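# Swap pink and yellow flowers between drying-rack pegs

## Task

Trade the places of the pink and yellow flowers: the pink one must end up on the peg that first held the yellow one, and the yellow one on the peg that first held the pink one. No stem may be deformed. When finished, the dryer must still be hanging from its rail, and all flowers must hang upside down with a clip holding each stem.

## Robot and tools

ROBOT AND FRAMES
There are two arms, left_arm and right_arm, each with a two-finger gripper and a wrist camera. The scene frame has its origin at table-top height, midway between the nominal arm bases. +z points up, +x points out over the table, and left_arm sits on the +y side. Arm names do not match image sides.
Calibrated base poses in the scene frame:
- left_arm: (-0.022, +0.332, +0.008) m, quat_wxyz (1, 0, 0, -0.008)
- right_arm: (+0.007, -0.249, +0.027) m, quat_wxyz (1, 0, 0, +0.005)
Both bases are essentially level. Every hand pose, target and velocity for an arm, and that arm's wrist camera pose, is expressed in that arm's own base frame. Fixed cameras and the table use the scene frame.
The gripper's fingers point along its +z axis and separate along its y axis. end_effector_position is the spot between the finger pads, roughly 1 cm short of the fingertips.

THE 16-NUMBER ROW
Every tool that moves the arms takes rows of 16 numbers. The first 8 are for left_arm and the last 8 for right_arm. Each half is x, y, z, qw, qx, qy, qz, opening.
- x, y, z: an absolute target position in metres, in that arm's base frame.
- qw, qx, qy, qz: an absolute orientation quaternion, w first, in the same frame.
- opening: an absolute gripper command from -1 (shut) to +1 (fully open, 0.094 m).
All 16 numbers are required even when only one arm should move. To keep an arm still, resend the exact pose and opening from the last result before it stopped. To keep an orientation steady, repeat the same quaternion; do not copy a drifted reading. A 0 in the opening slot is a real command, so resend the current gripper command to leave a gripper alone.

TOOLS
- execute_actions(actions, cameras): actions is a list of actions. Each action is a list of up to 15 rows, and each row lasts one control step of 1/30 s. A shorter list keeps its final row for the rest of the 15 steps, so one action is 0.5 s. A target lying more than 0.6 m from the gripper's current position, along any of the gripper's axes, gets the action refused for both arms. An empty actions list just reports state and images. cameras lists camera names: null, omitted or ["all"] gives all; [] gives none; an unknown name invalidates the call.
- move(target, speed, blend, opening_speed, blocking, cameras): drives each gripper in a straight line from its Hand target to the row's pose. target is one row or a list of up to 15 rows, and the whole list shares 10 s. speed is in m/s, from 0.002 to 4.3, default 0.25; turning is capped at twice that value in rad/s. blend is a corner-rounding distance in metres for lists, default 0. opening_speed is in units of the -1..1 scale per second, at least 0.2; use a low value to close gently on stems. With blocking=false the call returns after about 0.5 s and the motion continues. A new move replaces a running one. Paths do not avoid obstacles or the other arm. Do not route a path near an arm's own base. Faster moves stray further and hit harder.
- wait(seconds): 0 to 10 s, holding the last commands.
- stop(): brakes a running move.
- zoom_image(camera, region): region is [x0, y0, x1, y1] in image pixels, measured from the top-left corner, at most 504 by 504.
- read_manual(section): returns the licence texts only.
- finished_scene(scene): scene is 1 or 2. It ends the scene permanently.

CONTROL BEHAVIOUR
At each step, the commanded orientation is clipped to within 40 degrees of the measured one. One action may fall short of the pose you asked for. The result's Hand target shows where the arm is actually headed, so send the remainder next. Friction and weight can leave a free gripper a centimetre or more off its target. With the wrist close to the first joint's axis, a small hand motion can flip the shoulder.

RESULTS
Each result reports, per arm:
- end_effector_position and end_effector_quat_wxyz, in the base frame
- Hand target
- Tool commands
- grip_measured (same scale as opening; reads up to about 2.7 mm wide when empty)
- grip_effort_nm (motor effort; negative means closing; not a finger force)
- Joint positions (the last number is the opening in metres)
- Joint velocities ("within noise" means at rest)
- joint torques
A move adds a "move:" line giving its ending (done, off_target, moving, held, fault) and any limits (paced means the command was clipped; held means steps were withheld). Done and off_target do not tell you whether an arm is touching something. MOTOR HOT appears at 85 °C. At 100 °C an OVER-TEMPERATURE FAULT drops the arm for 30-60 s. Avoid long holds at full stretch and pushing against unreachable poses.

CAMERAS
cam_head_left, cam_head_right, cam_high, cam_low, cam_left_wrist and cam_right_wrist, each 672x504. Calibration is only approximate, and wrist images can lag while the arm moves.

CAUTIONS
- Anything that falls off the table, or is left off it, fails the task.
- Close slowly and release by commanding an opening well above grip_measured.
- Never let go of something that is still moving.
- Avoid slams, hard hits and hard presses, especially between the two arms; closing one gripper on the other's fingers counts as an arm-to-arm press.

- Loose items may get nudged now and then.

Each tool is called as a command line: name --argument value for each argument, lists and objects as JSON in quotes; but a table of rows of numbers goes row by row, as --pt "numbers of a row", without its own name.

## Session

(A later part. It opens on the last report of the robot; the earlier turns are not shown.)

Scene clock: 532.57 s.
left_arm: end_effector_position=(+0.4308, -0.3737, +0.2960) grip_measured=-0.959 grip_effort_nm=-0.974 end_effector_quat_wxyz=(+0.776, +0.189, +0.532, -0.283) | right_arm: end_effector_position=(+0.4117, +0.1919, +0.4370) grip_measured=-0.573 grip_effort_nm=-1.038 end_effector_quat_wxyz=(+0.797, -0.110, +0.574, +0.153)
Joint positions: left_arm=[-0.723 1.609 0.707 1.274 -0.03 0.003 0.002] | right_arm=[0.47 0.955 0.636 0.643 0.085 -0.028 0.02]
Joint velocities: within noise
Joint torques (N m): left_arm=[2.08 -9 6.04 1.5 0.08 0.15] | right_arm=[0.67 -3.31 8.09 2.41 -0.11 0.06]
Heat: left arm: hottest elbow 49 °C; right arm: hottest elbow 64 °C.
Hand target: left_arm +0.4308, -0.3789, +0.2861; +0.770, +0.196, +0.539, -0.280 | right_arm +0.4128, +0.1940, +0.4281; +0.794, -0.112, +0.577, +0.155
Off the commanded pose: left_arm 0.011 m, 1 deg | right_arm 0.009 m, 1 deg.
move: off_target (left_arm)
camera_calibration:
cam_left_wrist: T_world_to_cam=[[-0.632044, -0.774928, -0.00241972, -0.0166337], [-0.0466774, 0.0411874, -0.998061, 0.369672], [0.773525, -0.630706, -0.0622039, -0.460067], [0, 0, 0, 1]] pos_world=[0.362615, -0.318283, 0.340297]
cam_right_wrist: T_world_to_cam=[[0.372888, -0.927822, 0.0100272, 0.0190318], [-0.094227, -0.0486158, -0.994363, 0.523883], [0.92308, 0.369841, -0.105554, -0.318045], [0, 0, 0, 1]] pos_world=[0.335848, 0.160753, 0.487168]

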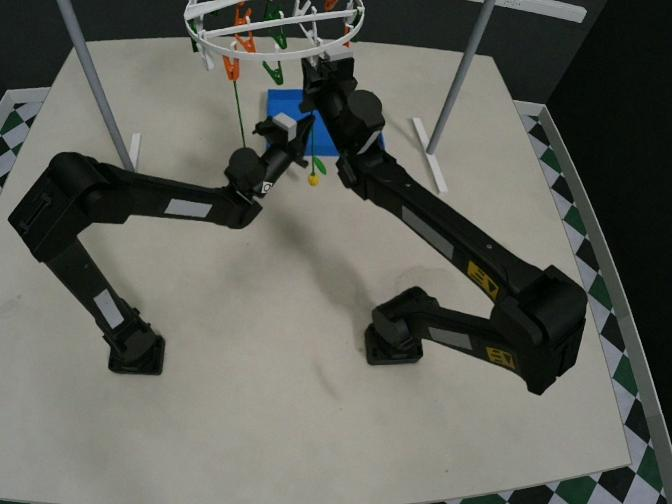

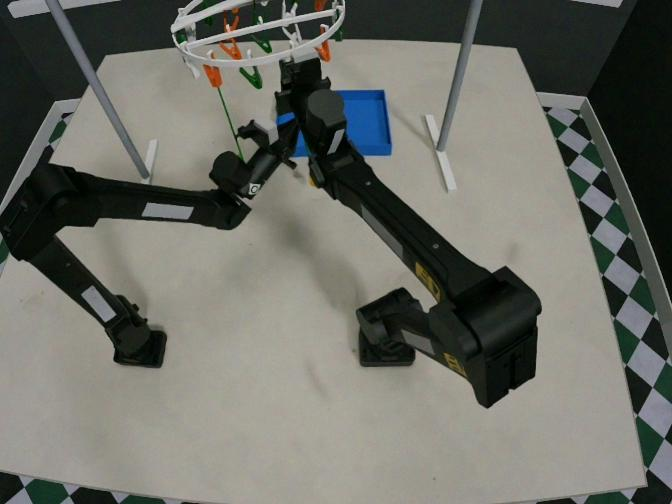

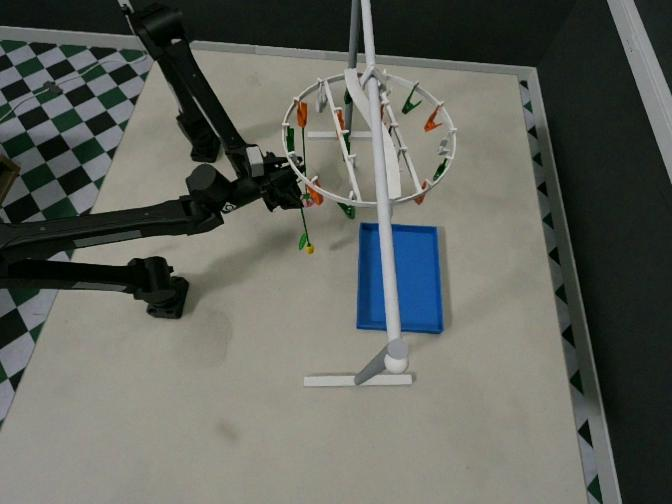

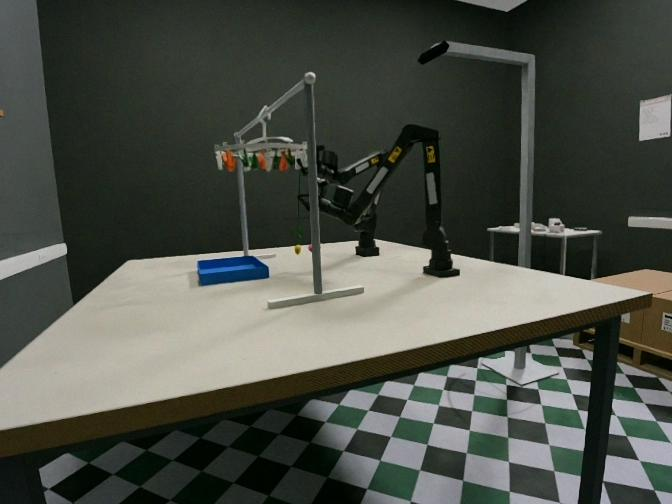

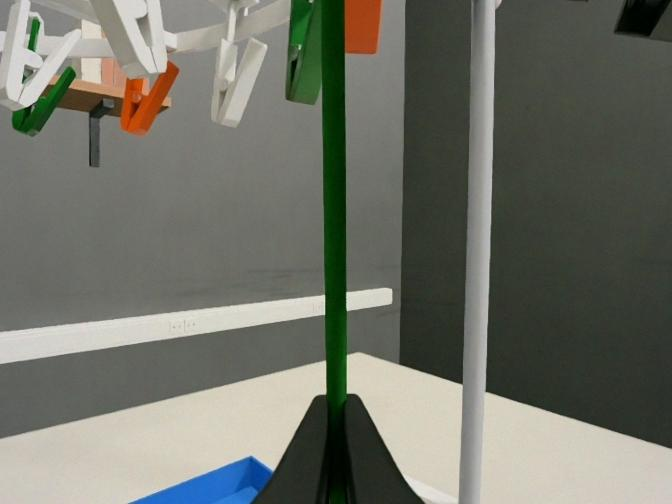

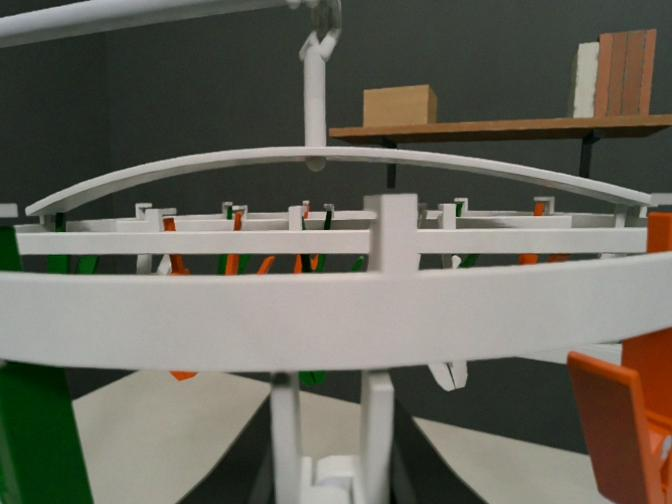

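move --target '[0.431,-0.379,0.286,0.7698,0.1962,0.539,-0.2802,-0.96,0.41,0.192,0.414,0.7871,-0.1123,0.5868,0.1532,-0.66]' --speed 0.04 --cameras '["cam_low","cam_right_wrist"]'

zoom_image --camera "cam_low" --region '[275, 135, 335, 195]'

Scene clock: 536.27 s.
left_arm: end_effector_position=(+0.4308, -0.3737, +0.2960) grip_measured=-0.956 grip_effort_nm=-0.921 end_effector_quat_wxyz=(+0.776, +0.189, +0.532, -0.283) | right_arm: end_effector_position=(+0.4106, +0.1914, +0.4221) grip_measured=-0.573 grip_effort_nm=-1.033 end_effector_quat_wxyz=(+0.790, -0.113, +0.583, +0.151)
Joint positions: left_arm=[-0.723 1.609 0.707 1.274 -0.03 0.003 0.002] | right_arm=[0.47 0.955 0.611 0.644 0.085 -0.028 0.02]
Joint velocities: left_arm=[-0.005 0.005 -0.002 -0.017 -0.037 -0.037 -0.004] | right_arm=[within noise]
Joint torques (N m): left_arm=[2.02 -8.94 6.02 1.48 0.08 0.15] | right_arm=[0.79 -3.9 7.9 2.37 0.04 0.09]
Heat: left arm: hottest elbow 49 °C; right arm: hottest elbow 63 °C.
Hand target: left_arm +0.4308, -0.3789, +0.2861; +0.770, +0.196, +0.539, -0.280 | right_arm +0.4099, +0.1920, +0.4141; +0.787, -0.112, +0.587, +0.153
Off the commanded pose: left_arm 0.011 m, 1 deg | right_arm 0.008 m, 1 deg.
move: off_target (left_arm)
camera_calibration:
cam_right_wrist: T_world_to_cam=[[0.373187, -0.927676, 0.0121634, 0.0180248], [-0.116203, -0.0597456, -0.991427, 0.51882], [0.92045, 0.368574, -0.130095, -0.306689], [0, 0, 0, 1]] pos_world=[0.335854, 0.160756, 0.474255]
Images, in order (width x height): cam_low 672x504, cam_right_wrist 672x504.

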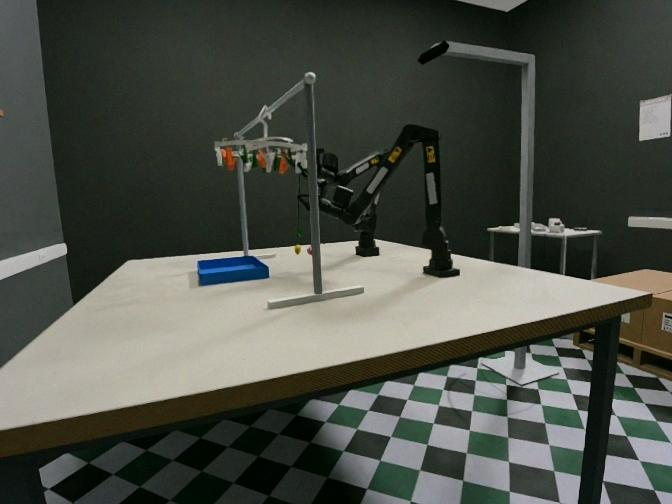

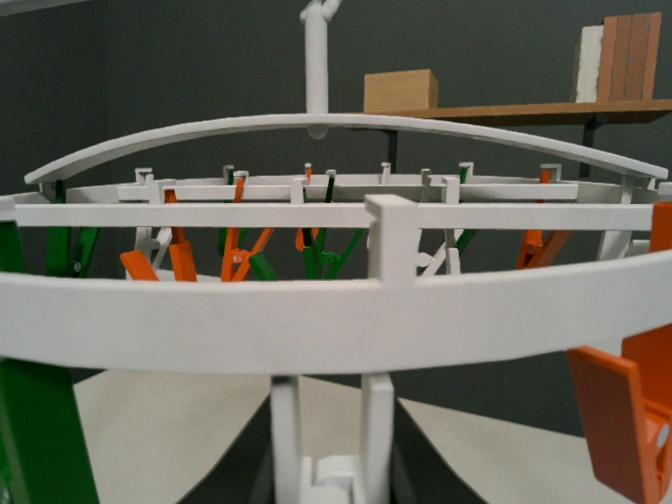

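Scaled by 8.400 from the camera's 672x504 image, which has a finer 960x720 frame.

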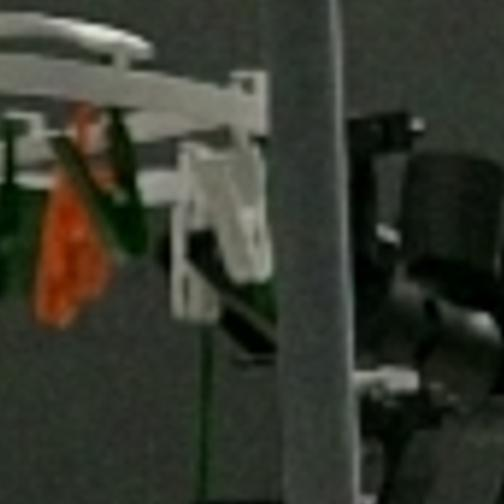

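move --target '[0.433,-0.38,0.27,0.7698,0.1962,0.539,-0.2802,-0.96,0.41,0.192,0.414,0.7871,-0.1123,0.5868,0.1532,-0.66]' --speed 0.06 --cameras '[]'

move --target '[0.437,-0.385,0.305,0.7789,0.1911,0.5258,-0.2835,-0.96,0.41,0.192,0.414,0.7871,-0.1123,0.5868,0.1532,-0.66]' --speed 0.06 --cameras '["cam_low","cam_right_wrist"]'

zoom_image --camera "cam_low" --region '[275, 135, 335, 195]'

Scene clock: 544.23 s.
left_arm: end_effector_position=(+0.4352, -0.3775, +0.2738) grip_measured=-0.956 grip_effort_nm=-0.935 end_effector_quat_wxyz=(+0.768, +0.193, +0.543, -0.280) | right_arm: end_effector_position=(+0.4106, +0.1914, +0.4221) grip_measured=-0.573 grip_effort_nm=-1.033 end_effector_quat_wxyz=(+0.790, -0.113, +0.583, +0.151)
Joint positions: left_arm=[-0.723 1.658 0.707 1.294 -0.03 0.003 0.002] | right_arm=[0.47 0.955 0.611 0.644 0.085 -0.028 0.02]
Joint velocities: within noise
Joint torques (N m): left_arm=[2.14 -9.35 5.57 2.63 0.12 0.14] | right_arm=[0.85 -3.84 7.97 2.35 0.04 0.11]
Heat: left arm: hottest elbow 48 °C; right arm: hottest elbow 60 °C.
Hand target: left_arm +0.4330, -0.3801, +0.2699; +0.770, +0.196, +0.539, -0.280 | right_arm +0.4099, +0.1920, +0.4141; +0.787, -0.112, +0.587, +0.153
Off the commanded pose: left_arm 0.005 m, 1 deg | right_arm 0.008 m, 1 deg.
move: done
No camera images: "cameras" was empty.

Scene clock: 545.40 s.
left_arm: end_effector_position=(+0.4344, -0.3769, +0.2798) grip_measured=-0.959 grip_effort_nm=-0.984 end_effector_quat_wxyz=(+0.767, +0.194, +0.545, -0.279) | right_arm: end_effector_position=(+0.4106, +0.1914, +0.4221) grip_measured=-0.573 grip_effort_nm=-1.033 end_effector_quat_wxyz=(+0.790, -0.113, +0.583, +0.151)
Joint positions: left_arm=[-0.723 1.635 0.707 1.265 -0.03 0.003 0.002] | right_arm=[0.47 0.955 0.611 0.644 0.085 -0.028 0.02]
Joint velocities: within noise
Joint torques (N m): left_arm=[1.96 -11.58 8.5 1.58 0.02 0.16] | right_arm=[0.85 -3.84 7.91 2.33 0.05 0.09]
Heat: left arm: hottest elbow 48 °C; right arm: hottest elbow 60 °C.
Hand target: left_arm +0.4361, -0.3842, +0.3051; +0.779, +0.191, +0.526, -0.284 | right_arm +0.4099, +0.1920, +0.4141; +0.787, -0.112, +0.587, +0.153
Off the commanded pose: left_arm 0.027 m, 3 deg | right_arm 0.008 m, 1 deg.
move: off_target (left_arm)
camera_calibration:
cam_right_wrist: T_world_to_cam=[[0.373187, -0.927676, 0.0121634, 0.0180248], [-0.116203, -0.0597456, -0.991427, 0.51882], [0.92045, 0.368574, -0.130095, -0.306689], [0, 0, 0, 1]] pos_world=[0.335854, 0.160756, 0.474255]
Images, in order (width x height): cam_low 672x504, cam_right_wrist 672x504.

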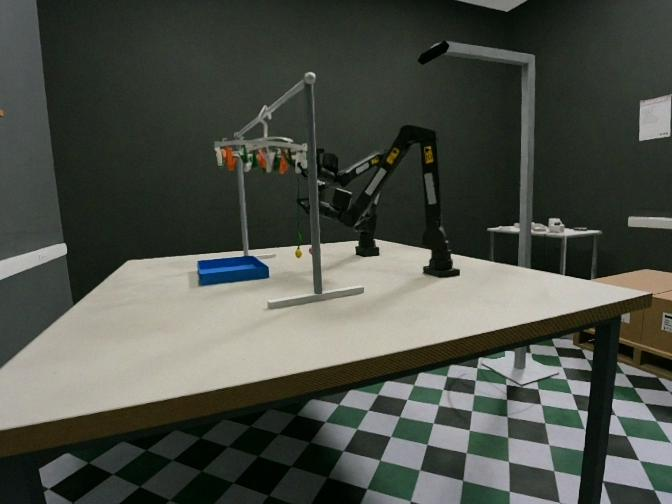

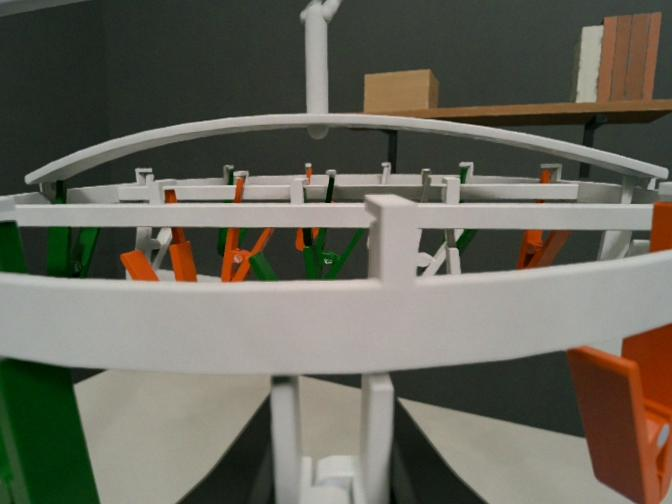

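Scaled by 8.400 from the camera's 672x504 image, which has a finer 960x720 frame.

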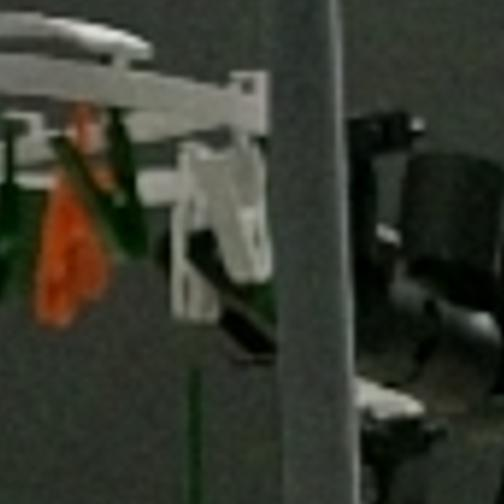

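execute_actions --actions '[]'

zoom_image --camera "cam_low" --region '[275, 135, 335, 195]'

Scene clock: 559.97 s.
left_arm: end_effector_position=(+0.4344, -0.3769, +0.2798) grip_measured=-0.954 grip_effort_nm=-0.896 end_effector_quat_wxyz=(+0.767, +0.194, +0.545, -0.279) | right_arm: end_effector_position=(+0.4106, +0.1914, +0.4221) grip_measured=-0.573 grip_effort_nm=-1.038 end_effector_quat_wxyz=(+0.790, -0.113, +0.583, +0.151)
Joint positions: left_arm=[-0.723 1.635 0.707 1.265 -0.03 0.003 0.002] | right_arm=[0.47 0.955 0.611 0.644 0.085 -0.028 0.02]
Joint velocities: within noise
Joint torques (N m): left_arm=[1.96 -11.63 8.5 1.54 0.02 0.16] | right_arm=[0.79 -3.78 7.91 2.35 0.05 0.09]
Heat: left arm: hottest elbow 49 °C; right arm: hottest elbow 57 °C.
Hand target: left_arm +0.4360, -0.3842, +0.3052; +0.779, +0.191, +0.526, -0.284 | right_arm +0.4099, +0.1920, +0.4141; +0.787, -0.112, +0.587, +0.153
Tool commands: left_gripper/opening=-0.96 right_gripper/opening=-0.66
Off the commanded pose: left_arm 0.027 m, 3 deg | right_arm 0.008 m, 1 deg.
camera_calibration:
cam_left_wrist: T_world_to_cam=[[-0.632116, -0.774864, -0.00373472, -0.0164858], [-0.072636, 0.064052, -0.9953, 0.372968], [0.771461, -0.628874, -0.0967714, -0.454628], [0, 0, 0, 1]] pos_world=[0.367398, -0.322567, 0.327159]
cam_right_wrist: T_world_to_cam=[[0.373187, -0.927676, 0.0121634, 0.0180248], [-0.116203, -0.0597456, -0.991427, 0.51882], [0.92045, 0.368574, -0.130095, -0.306689], [0, 0, 0, 1]] pos_world=[0.335854, 0.160756, 0.474255]

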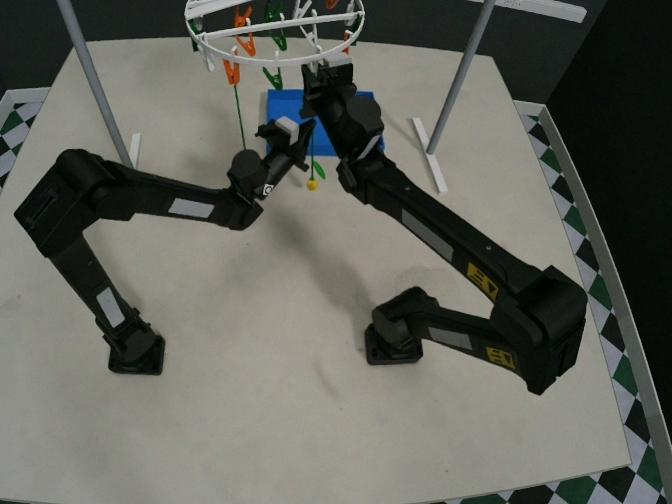

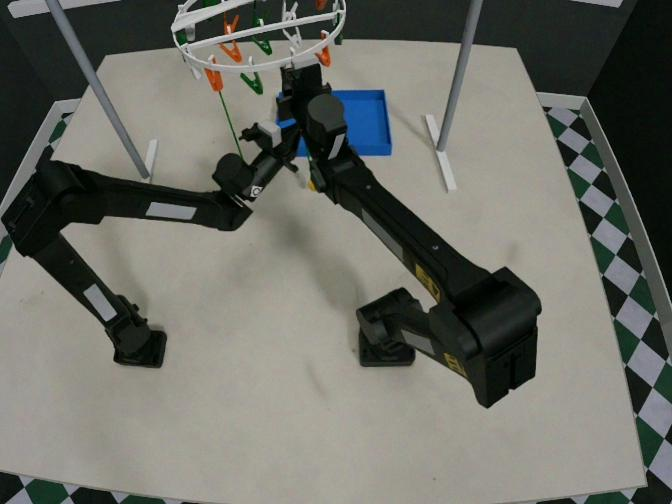

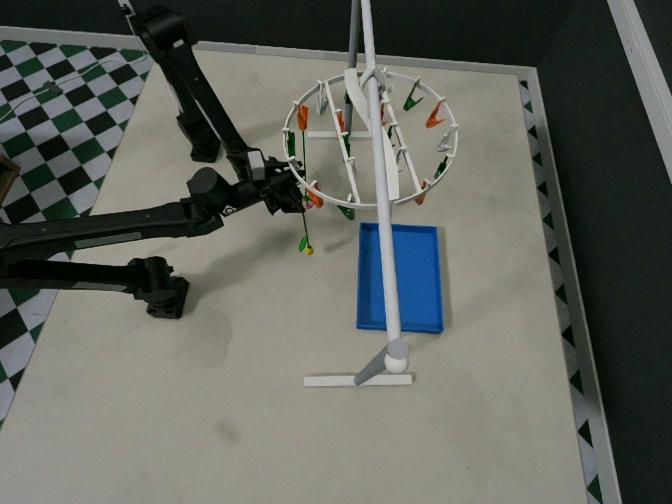

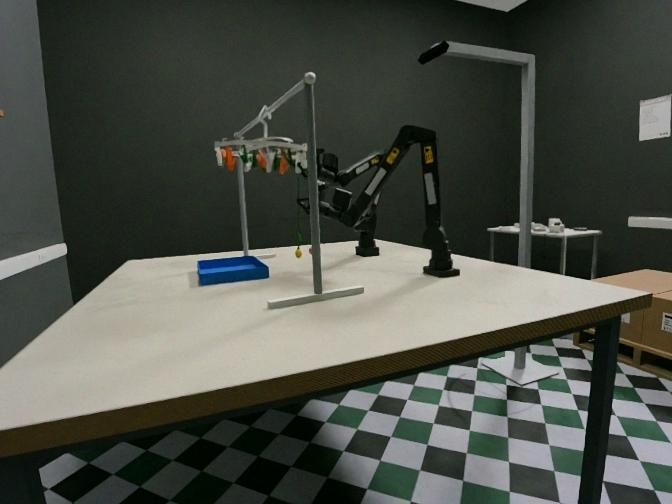

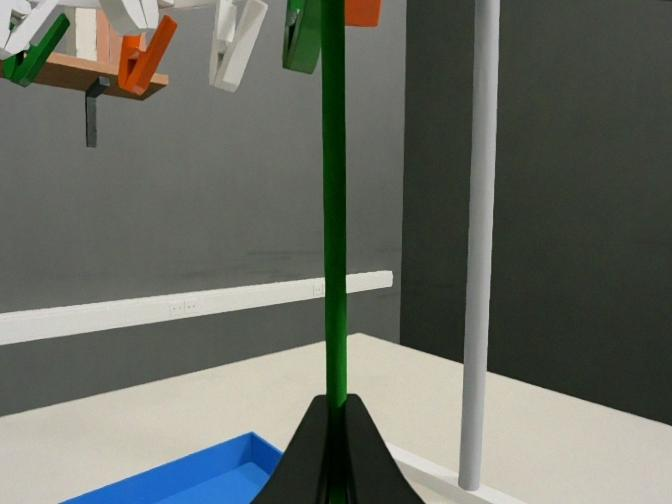

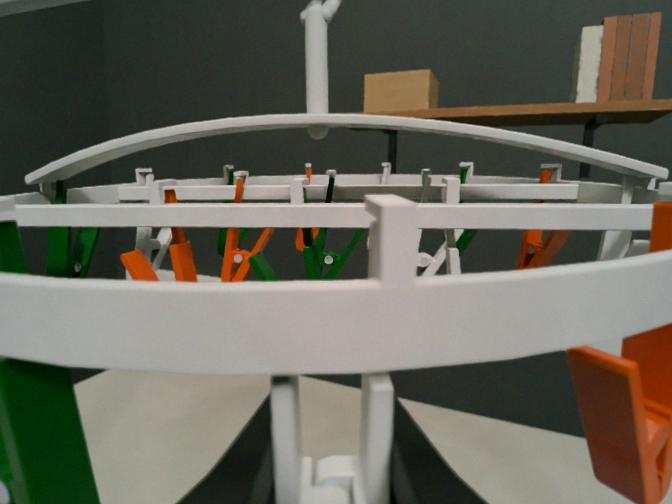

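Scaled by 8.400 from the camera's 672x504 image, which has a finer 960x720 frame.

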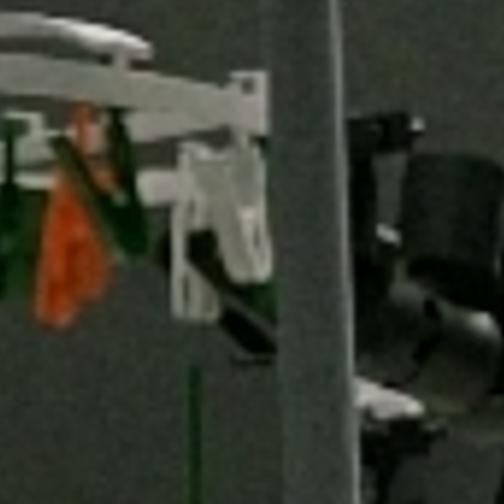

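zoom_image --camera "cam_head_left" --region '[280, 50, 360, 110]'

zoom_image --camera "cam_head_right" --region '[260, 50, 340, 110]'

zoom_image --camera "cam_left_wrist" --region '[230, 0, 430, 150]'

Scaled by 6.300 from the camera's 672x504 image, which has a finer 960x720 frame.

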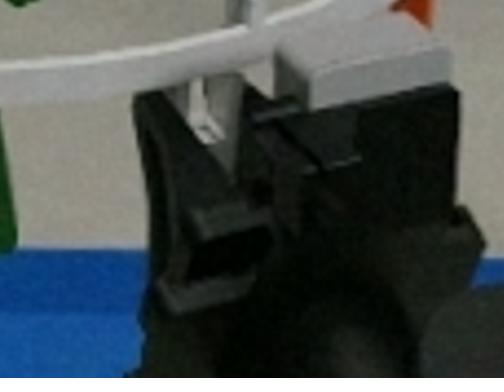

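Scaled by 6.300 from the camera's 672x504 image, which has a finer 960x720 frame.

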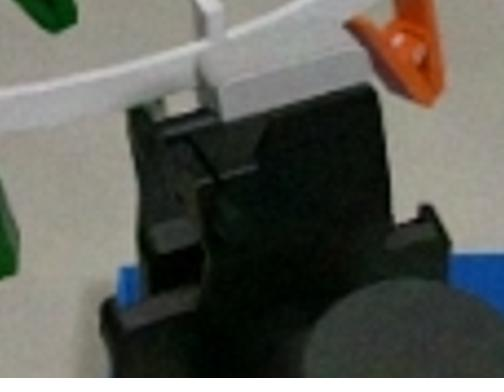

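Scaled by 2.520 from the camera's 672x504 image, which has a finer 960x720 frame.

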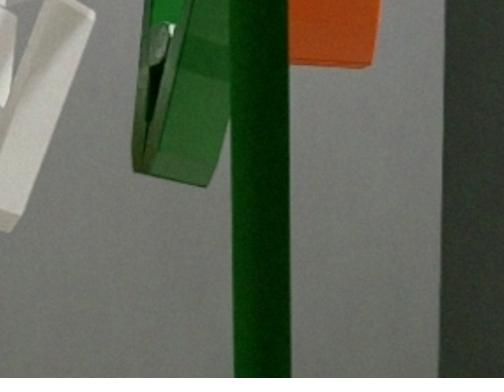

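zoom_image --camera "cam_right_wrist" --region '[230, 360, 430, 504]'

zoom_image --camera "cam_high" --region '[260, 140, 360, 220]'

Scaled by 2.520 from the camera's 672x504 image, which has a finer 960x720 frame.

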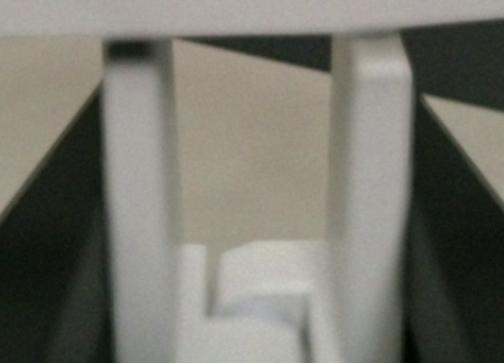

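Scaled by 5.040 from the camera's 672x504 image, which has a finer 960x720 frame.

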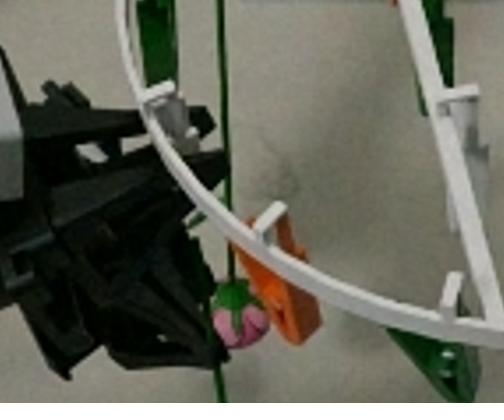

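zoom_image --camera "cam_high" --region '[280, 150, 320, 190]'

zoom_image --camera "cam_high" --region '[280, 180, 320, 220]'

Scaled by 12.600 from the camera's 672x504 image, which has a finer 960x720 frame.

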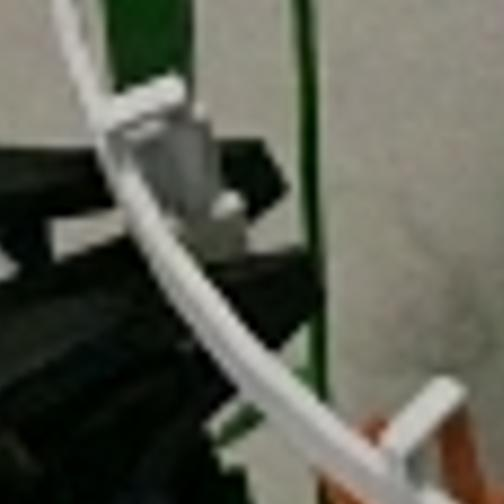

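Scaled by 12.600 from the camera's 672x504 image, which has a finer 960x720 frame.

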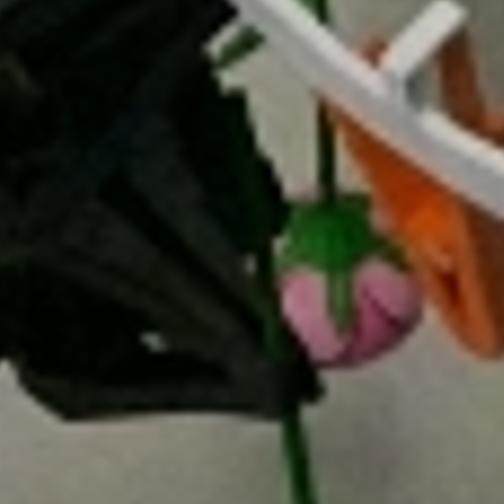

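zoom_image --camera "cam_head_left" --region '[270, 50, 360, 200]'

zoom_image --camera "cam_head_right" --region '[250, 50, 340, 200]'

Scaled by 3.360 from the camera's 672x504 image, which has a finer 960x720 frame.

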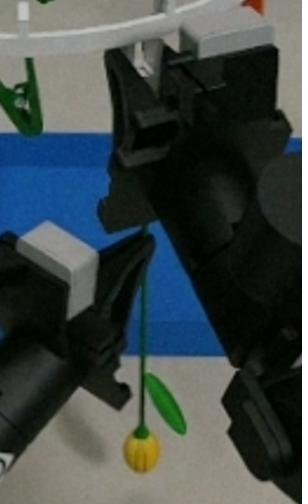

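Scaled by 3.360 from the camera's 672x504 image, which has a finer 960x720 frame.

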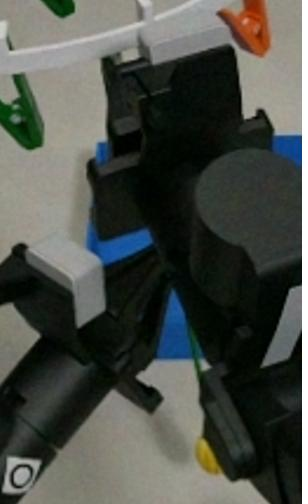

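zoom_image --camera "cam_head_left" --region '[295, 55, 335, 95]'

zoom_image --camera "cam_head_left" --region '[295, 105, 335, 145]'

Scaled by 12.600 from the camera's 672x504 image, which has a finer 960x720 frame.

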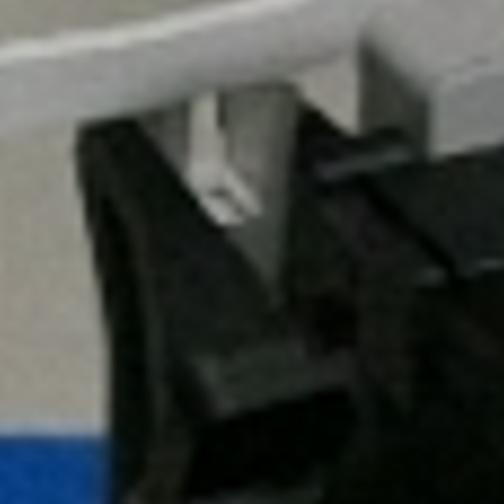

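Scaled by 12.600 from the camera's 672x504 image, which has a finer 960x720 frame.

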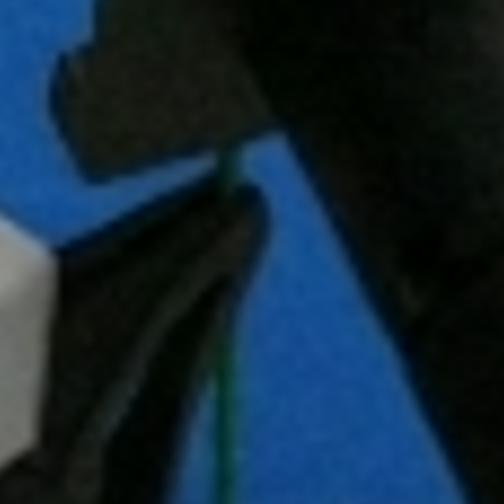

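move --target '[0.4365,-0.369,0.306,0.7789,0.1911,0.5258,-0.2835,-0.96,0.41,0.192,0.414,0.7871,-0.1123,0.5868,0.1532,-0.66]' --speed 0.05 --cameras '[]'

Scene clock: 600.33 s.
left_arm: end_effector_position=(+0.4333, -0.3732, +0.2917) grip_measured=-0.953 grip_effort_nm=-0.779 end_effector_quat_wxyz=(+0.771, +0.196, +0.535, -0.284) | right_arm: end_effector_position=(+0.4106, +0.1914, +0.4221) grip_measured=-0.573 grip_effort_nm=-1.033 end_effector_quat_wxyz=(+0.790, -0.113, +0.583, +0.151)
Joint positions: left_arm=[-0.712 1.613 0.707 1.265 -0.007 0.003 0.002] | right_arm=[0.47 0.955 0.611 0.644 0.085 -0.028 0.02]
Joint velocities: within noise
Joint torques (N m): left_arm=[3.31 -11.58 6.71 1.65 0.14 0.04] | right_arm=[0.73 -3.72 7.9 2.39 0.05 0.09]
Heat: left arm: hottest elbow 50 °C; right arm: hottest elbow 51 °C.
Hand target: left_arm +0.4363, -0.3689, +0.3059; +0.779, +0.191, +0.526, -0.283 | right_arm +0.4099, +0.1920, +0.4141; +0.787, -0.112, +0.587, +0.153
Off the commanded pose: left_arm 0.015 m, 1 deg | right_arm 0.008 m, 1 deg.
move: off_target (left_arm)
No camera images: "cameras" was empty.

zoom_image --camera "cam_low" --region '[275, 135, 335, 195]'

execute_actions --actions '[]' --cameras '["cam_low","cam_head_left"]'

zoom_image --camera "cam_low" --region '[275, 135, 335, 195]'

zoom_image --camera "cam_head_left" --region '[295, 105, 335, 145]'

Scaled by 8.400 from the camera's 672x504 image, which has a finer 960x720 frame.

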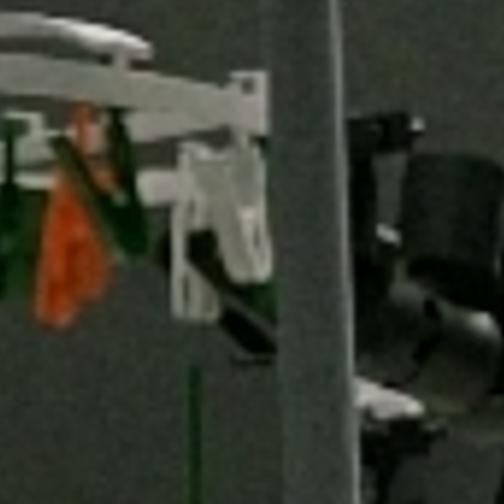

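Scene clock: 603.27 s.
left_arm: end_effector_position=(+0.4333, -0.3732, +0.2917) grip_measured=-0.954 grip_effort_nm=-0.901 end_effector_quat_wxyz=(+0.771, +0.197, +0.534, -0.284) | right_arm: end_effector_position=(+0.4106, +0.1914, +0.4221) grip_measured=-0.573 grip_effort_nm=-1.033 end_effector_quat_wxyz=(+0.790, -0.113, +0.583, +0.151)
Joint positions: left_arm=[-0.712 1.613 0.707 1.265 -0.007 0.003 0.002] | right_arm=[0.47 0.955 0.611 0.644 0.085 -0.028 0.02]
Joint velocities: left_arm=[-0.005 -0.015 -0.012 -0.002 -0.022 0.007 -0.004] | right_arm=[within noise]
Joint torques (N m): left_arm=[3.25 -11.52 6.72 1.65 0.13 0.04] | right_arm=[0.79 -3.9 7.91 2.36 0.06 0.1]
Heat: left arm: hottest elbow 50 °C; right arm: hottest elbow 51 °C.
Hand target: left_arm +0.4363, -0.3690, +0.3059; +0.779, +0.191, +0.526, -0.284 | right_arm +0.4099, +0.1920, +0.4141; +0.787, -0.112, +0.587, +0.153
Tool commands: left_gripper/opening=-0.96 right_gripper/opening=-0.66
Off the commanded pose: left_arm 0.015 m, 1 deg | right_arm 0.008 m, 1 deg.
Images, in order (width x height): cam_head_left 672x504, cam_low 672x504.

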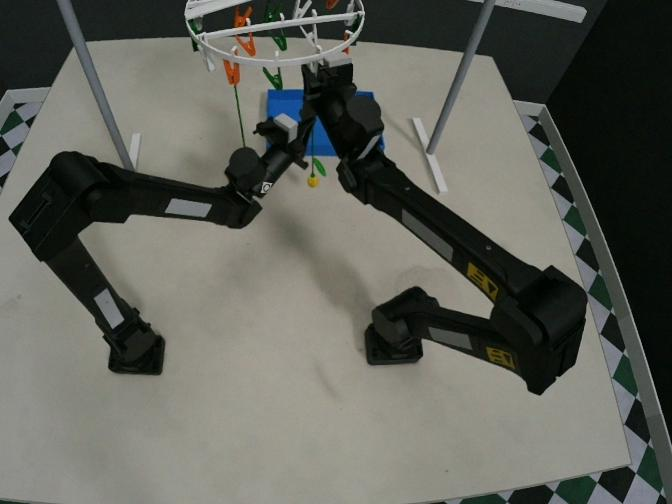

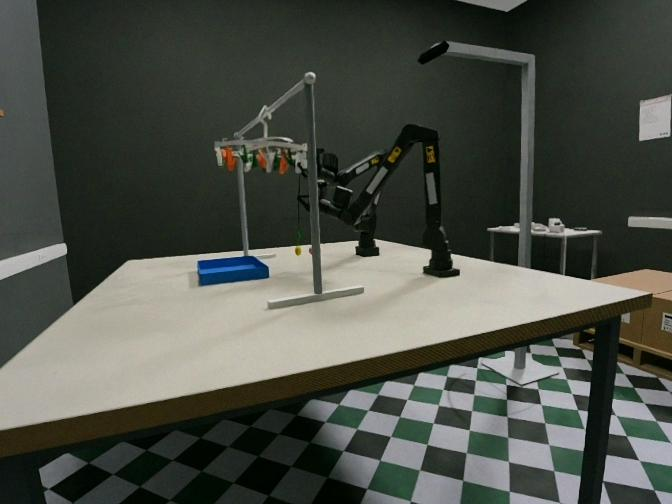

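Scaled by 8.400 from the camera's 672x504 image, which has a finer 960x720 frame.

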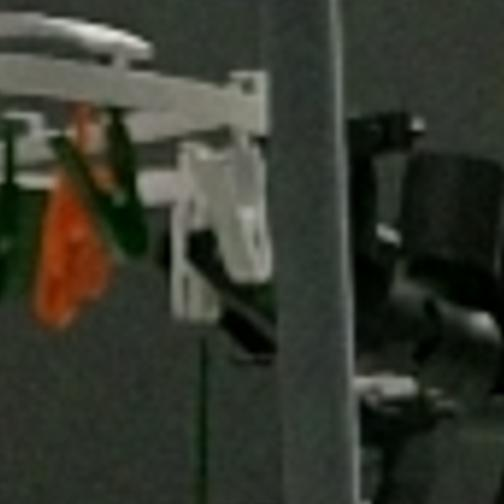

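Scaled by 12.600 from the camera's 672x504 image, which has a finer 960x720 frame.

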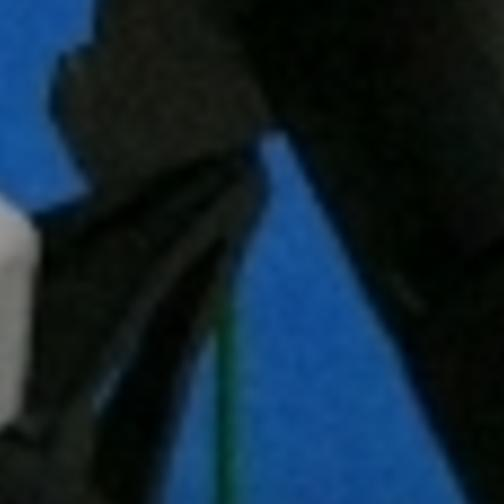

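move --target '[0.441,-0.368,0.307,0.7721,0.1949,0.5356,-0.281,-0.96,0.41,0.192,0.414,0.7871,-0.1123,0.5868,0.1532,-0.66]' --speed 0.05 --cameras '["cam_low","cam_head_left"]'

zoom_image --camera "cam_low" --region '[275, 135, 335, 195]'

zoom_image --camera "cam_head_left" --region '[285, 55, 345, 205]'

Scene clock: 609.77 s.
left_arm: end_effector_position=(+0.4365, -0.3712, +0.2901) grip_measured=-0.953 grip_effort_nm=-0.808 end_effector_quat_wxyz=(+0.764, +0.202, +0.545, -0.280) | right_arm: end_effector_position=(+0.4106, +0.1914, +0.4221) grip_measured=-0.573 grip_effort_nm=-1.028 end_effector_quat_wxyz=(+0.790, -0.113, +0.583, +0.151)
Joint positions: left_arm=[-0.704 1.597 0.707 1.22 0.002 0.003 0.002] | right_arm=[0.47 0.955 0.611 0.644 0.085 -0.028 0.02]
Joint velocities: within noise
Joint torques (N m): left_arm=[3.31 -11.46 7.28 1.51 0.14 0] | right_arm=[0.73 -3.9 7.9 2.33 0.04 0.1]
Heat: left arm: hottest elbow 49 °C; right arm: hottest elbow 50 °C.
Hand target: left_arm +0.4406, -0.3679, +0.3071; +0.772, +0.195, +0.535, -0.281 | right_arm +0.4099, +0.1920, +0.4141; +0.787, -0.112, +0.587, +0.153
Off the commanded pose: left_arm 0.018 m, 2 deg | right_arm 0.008 m, 1 deg.
move: off_target (left_arm)
Images, in order (width x height): cam_head_left 672x504, cam_low 672x504.

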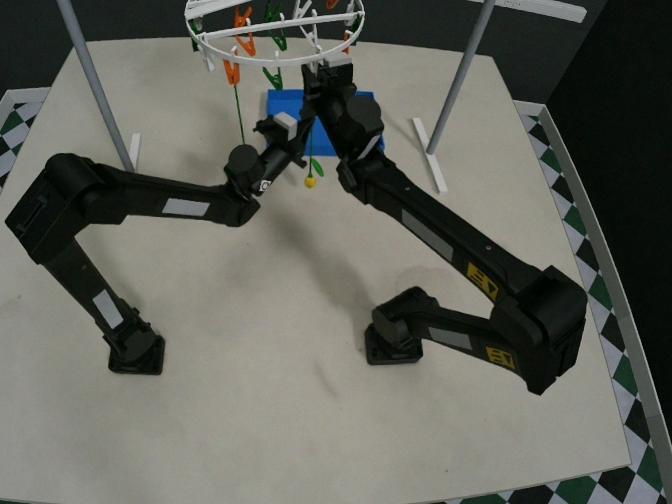

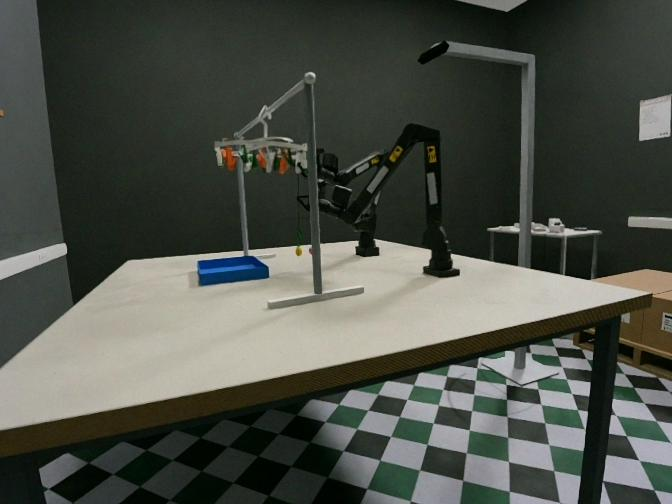

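Scaled by 8.400 from the camera's 672x504 image, which has a finer 960x720 frame.

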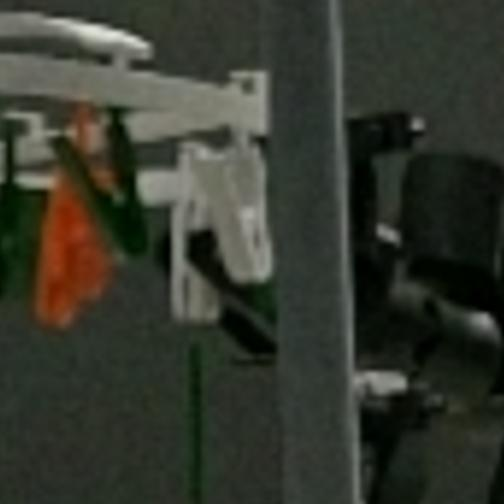

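Scaled by 3.360 from the camera's 672x504 image, which has a finer 960x720 frame.

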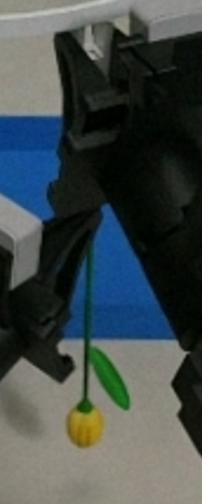

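move --target '[0.4415,-0.3635,0.308,0.7721,0.1949,0.5356,-0.281,-0.96,0.41,0.192,0.414,0.7871,-0.1123,0.5868,0.1532,-0.66]' --speed 0.05 --cameras '["cam_low","cam_head_left"]'

zoom_image --camera "cam_low" --region '[275, 135, 335, 195]'

zoom_image --camera "cam_head_left" --region '[285, 55, 345, 205]'

Scene clock: 617.60 s.
left_arm: end_effector_position=(+0.4381, -0.3674, +0.2941) grip_measured=-0.953 grip_effort_nm=-0.828 end_effector_quat_wxyz=(+0.767, +0.201, +0.542, -0.279) | right_arm: end_effector_position=(+0.4106, +0.1914, +0.4221) grip_measured=-0.573 grip_effort_nm=-1.038 end_effector_quat_wxyz=(+0.790, -0.113, +0.583, +0.151)
Joint positions: left_arm=[-0.694 1.59 0.707 1.22 0.01 0.003 0.002] | right_arm=[0.47 0.955 0.611 0.644 0.085 -0.028 0.02]
Joint velocities: within noise
Joint torques (N m): left_arm=[3.31 -11.46 6.93 1.44 0.12 -0.04] | right_arm=[0.73 -3.9 7.9 2.28 0.05 0.09]
Heat: left arm: hottest elbow 49 °C; right arm: hottest elbow 49 °C.
Hand target: left_arm +0.4414, -0.3634, +0.3079; +0.772, +0.195, +0.536, -0.281 | right_arm +0.4099, +0.1920, +0.4141; +0.787, -0.112, +0.587, +0.153
Off the commanded pose: left_arm 0.015 m, 1 deg | right_arm 0.008 m, 1 deg.
move: off_target (left_arm)
Images, in order (width x height): cam_head_left 672x504, cam_low 672x504.

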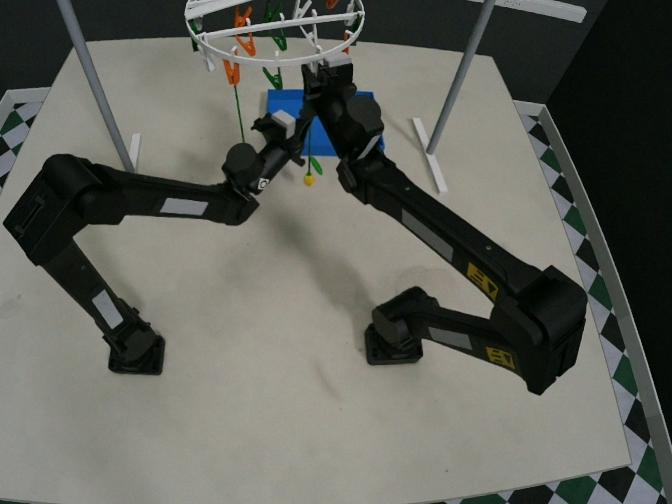

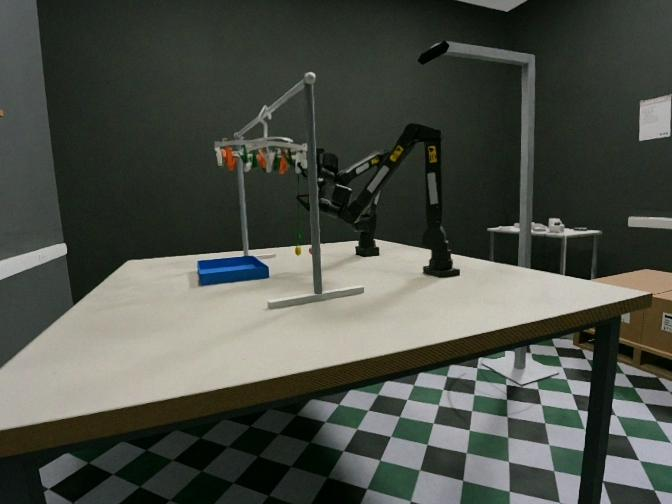

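Scaled by 8.400 from the camera's 672x504 image, which has a finer 960x720 frame.

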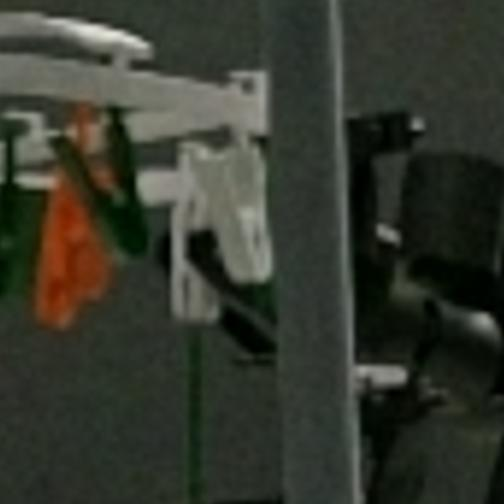

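Scaled by 3.360 from the camera's 672x504 image, which has a finer 960x720 frame.

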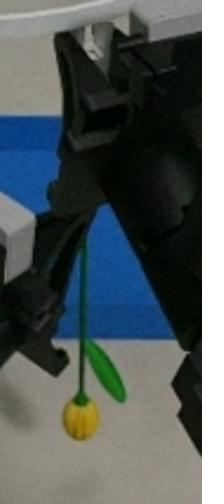

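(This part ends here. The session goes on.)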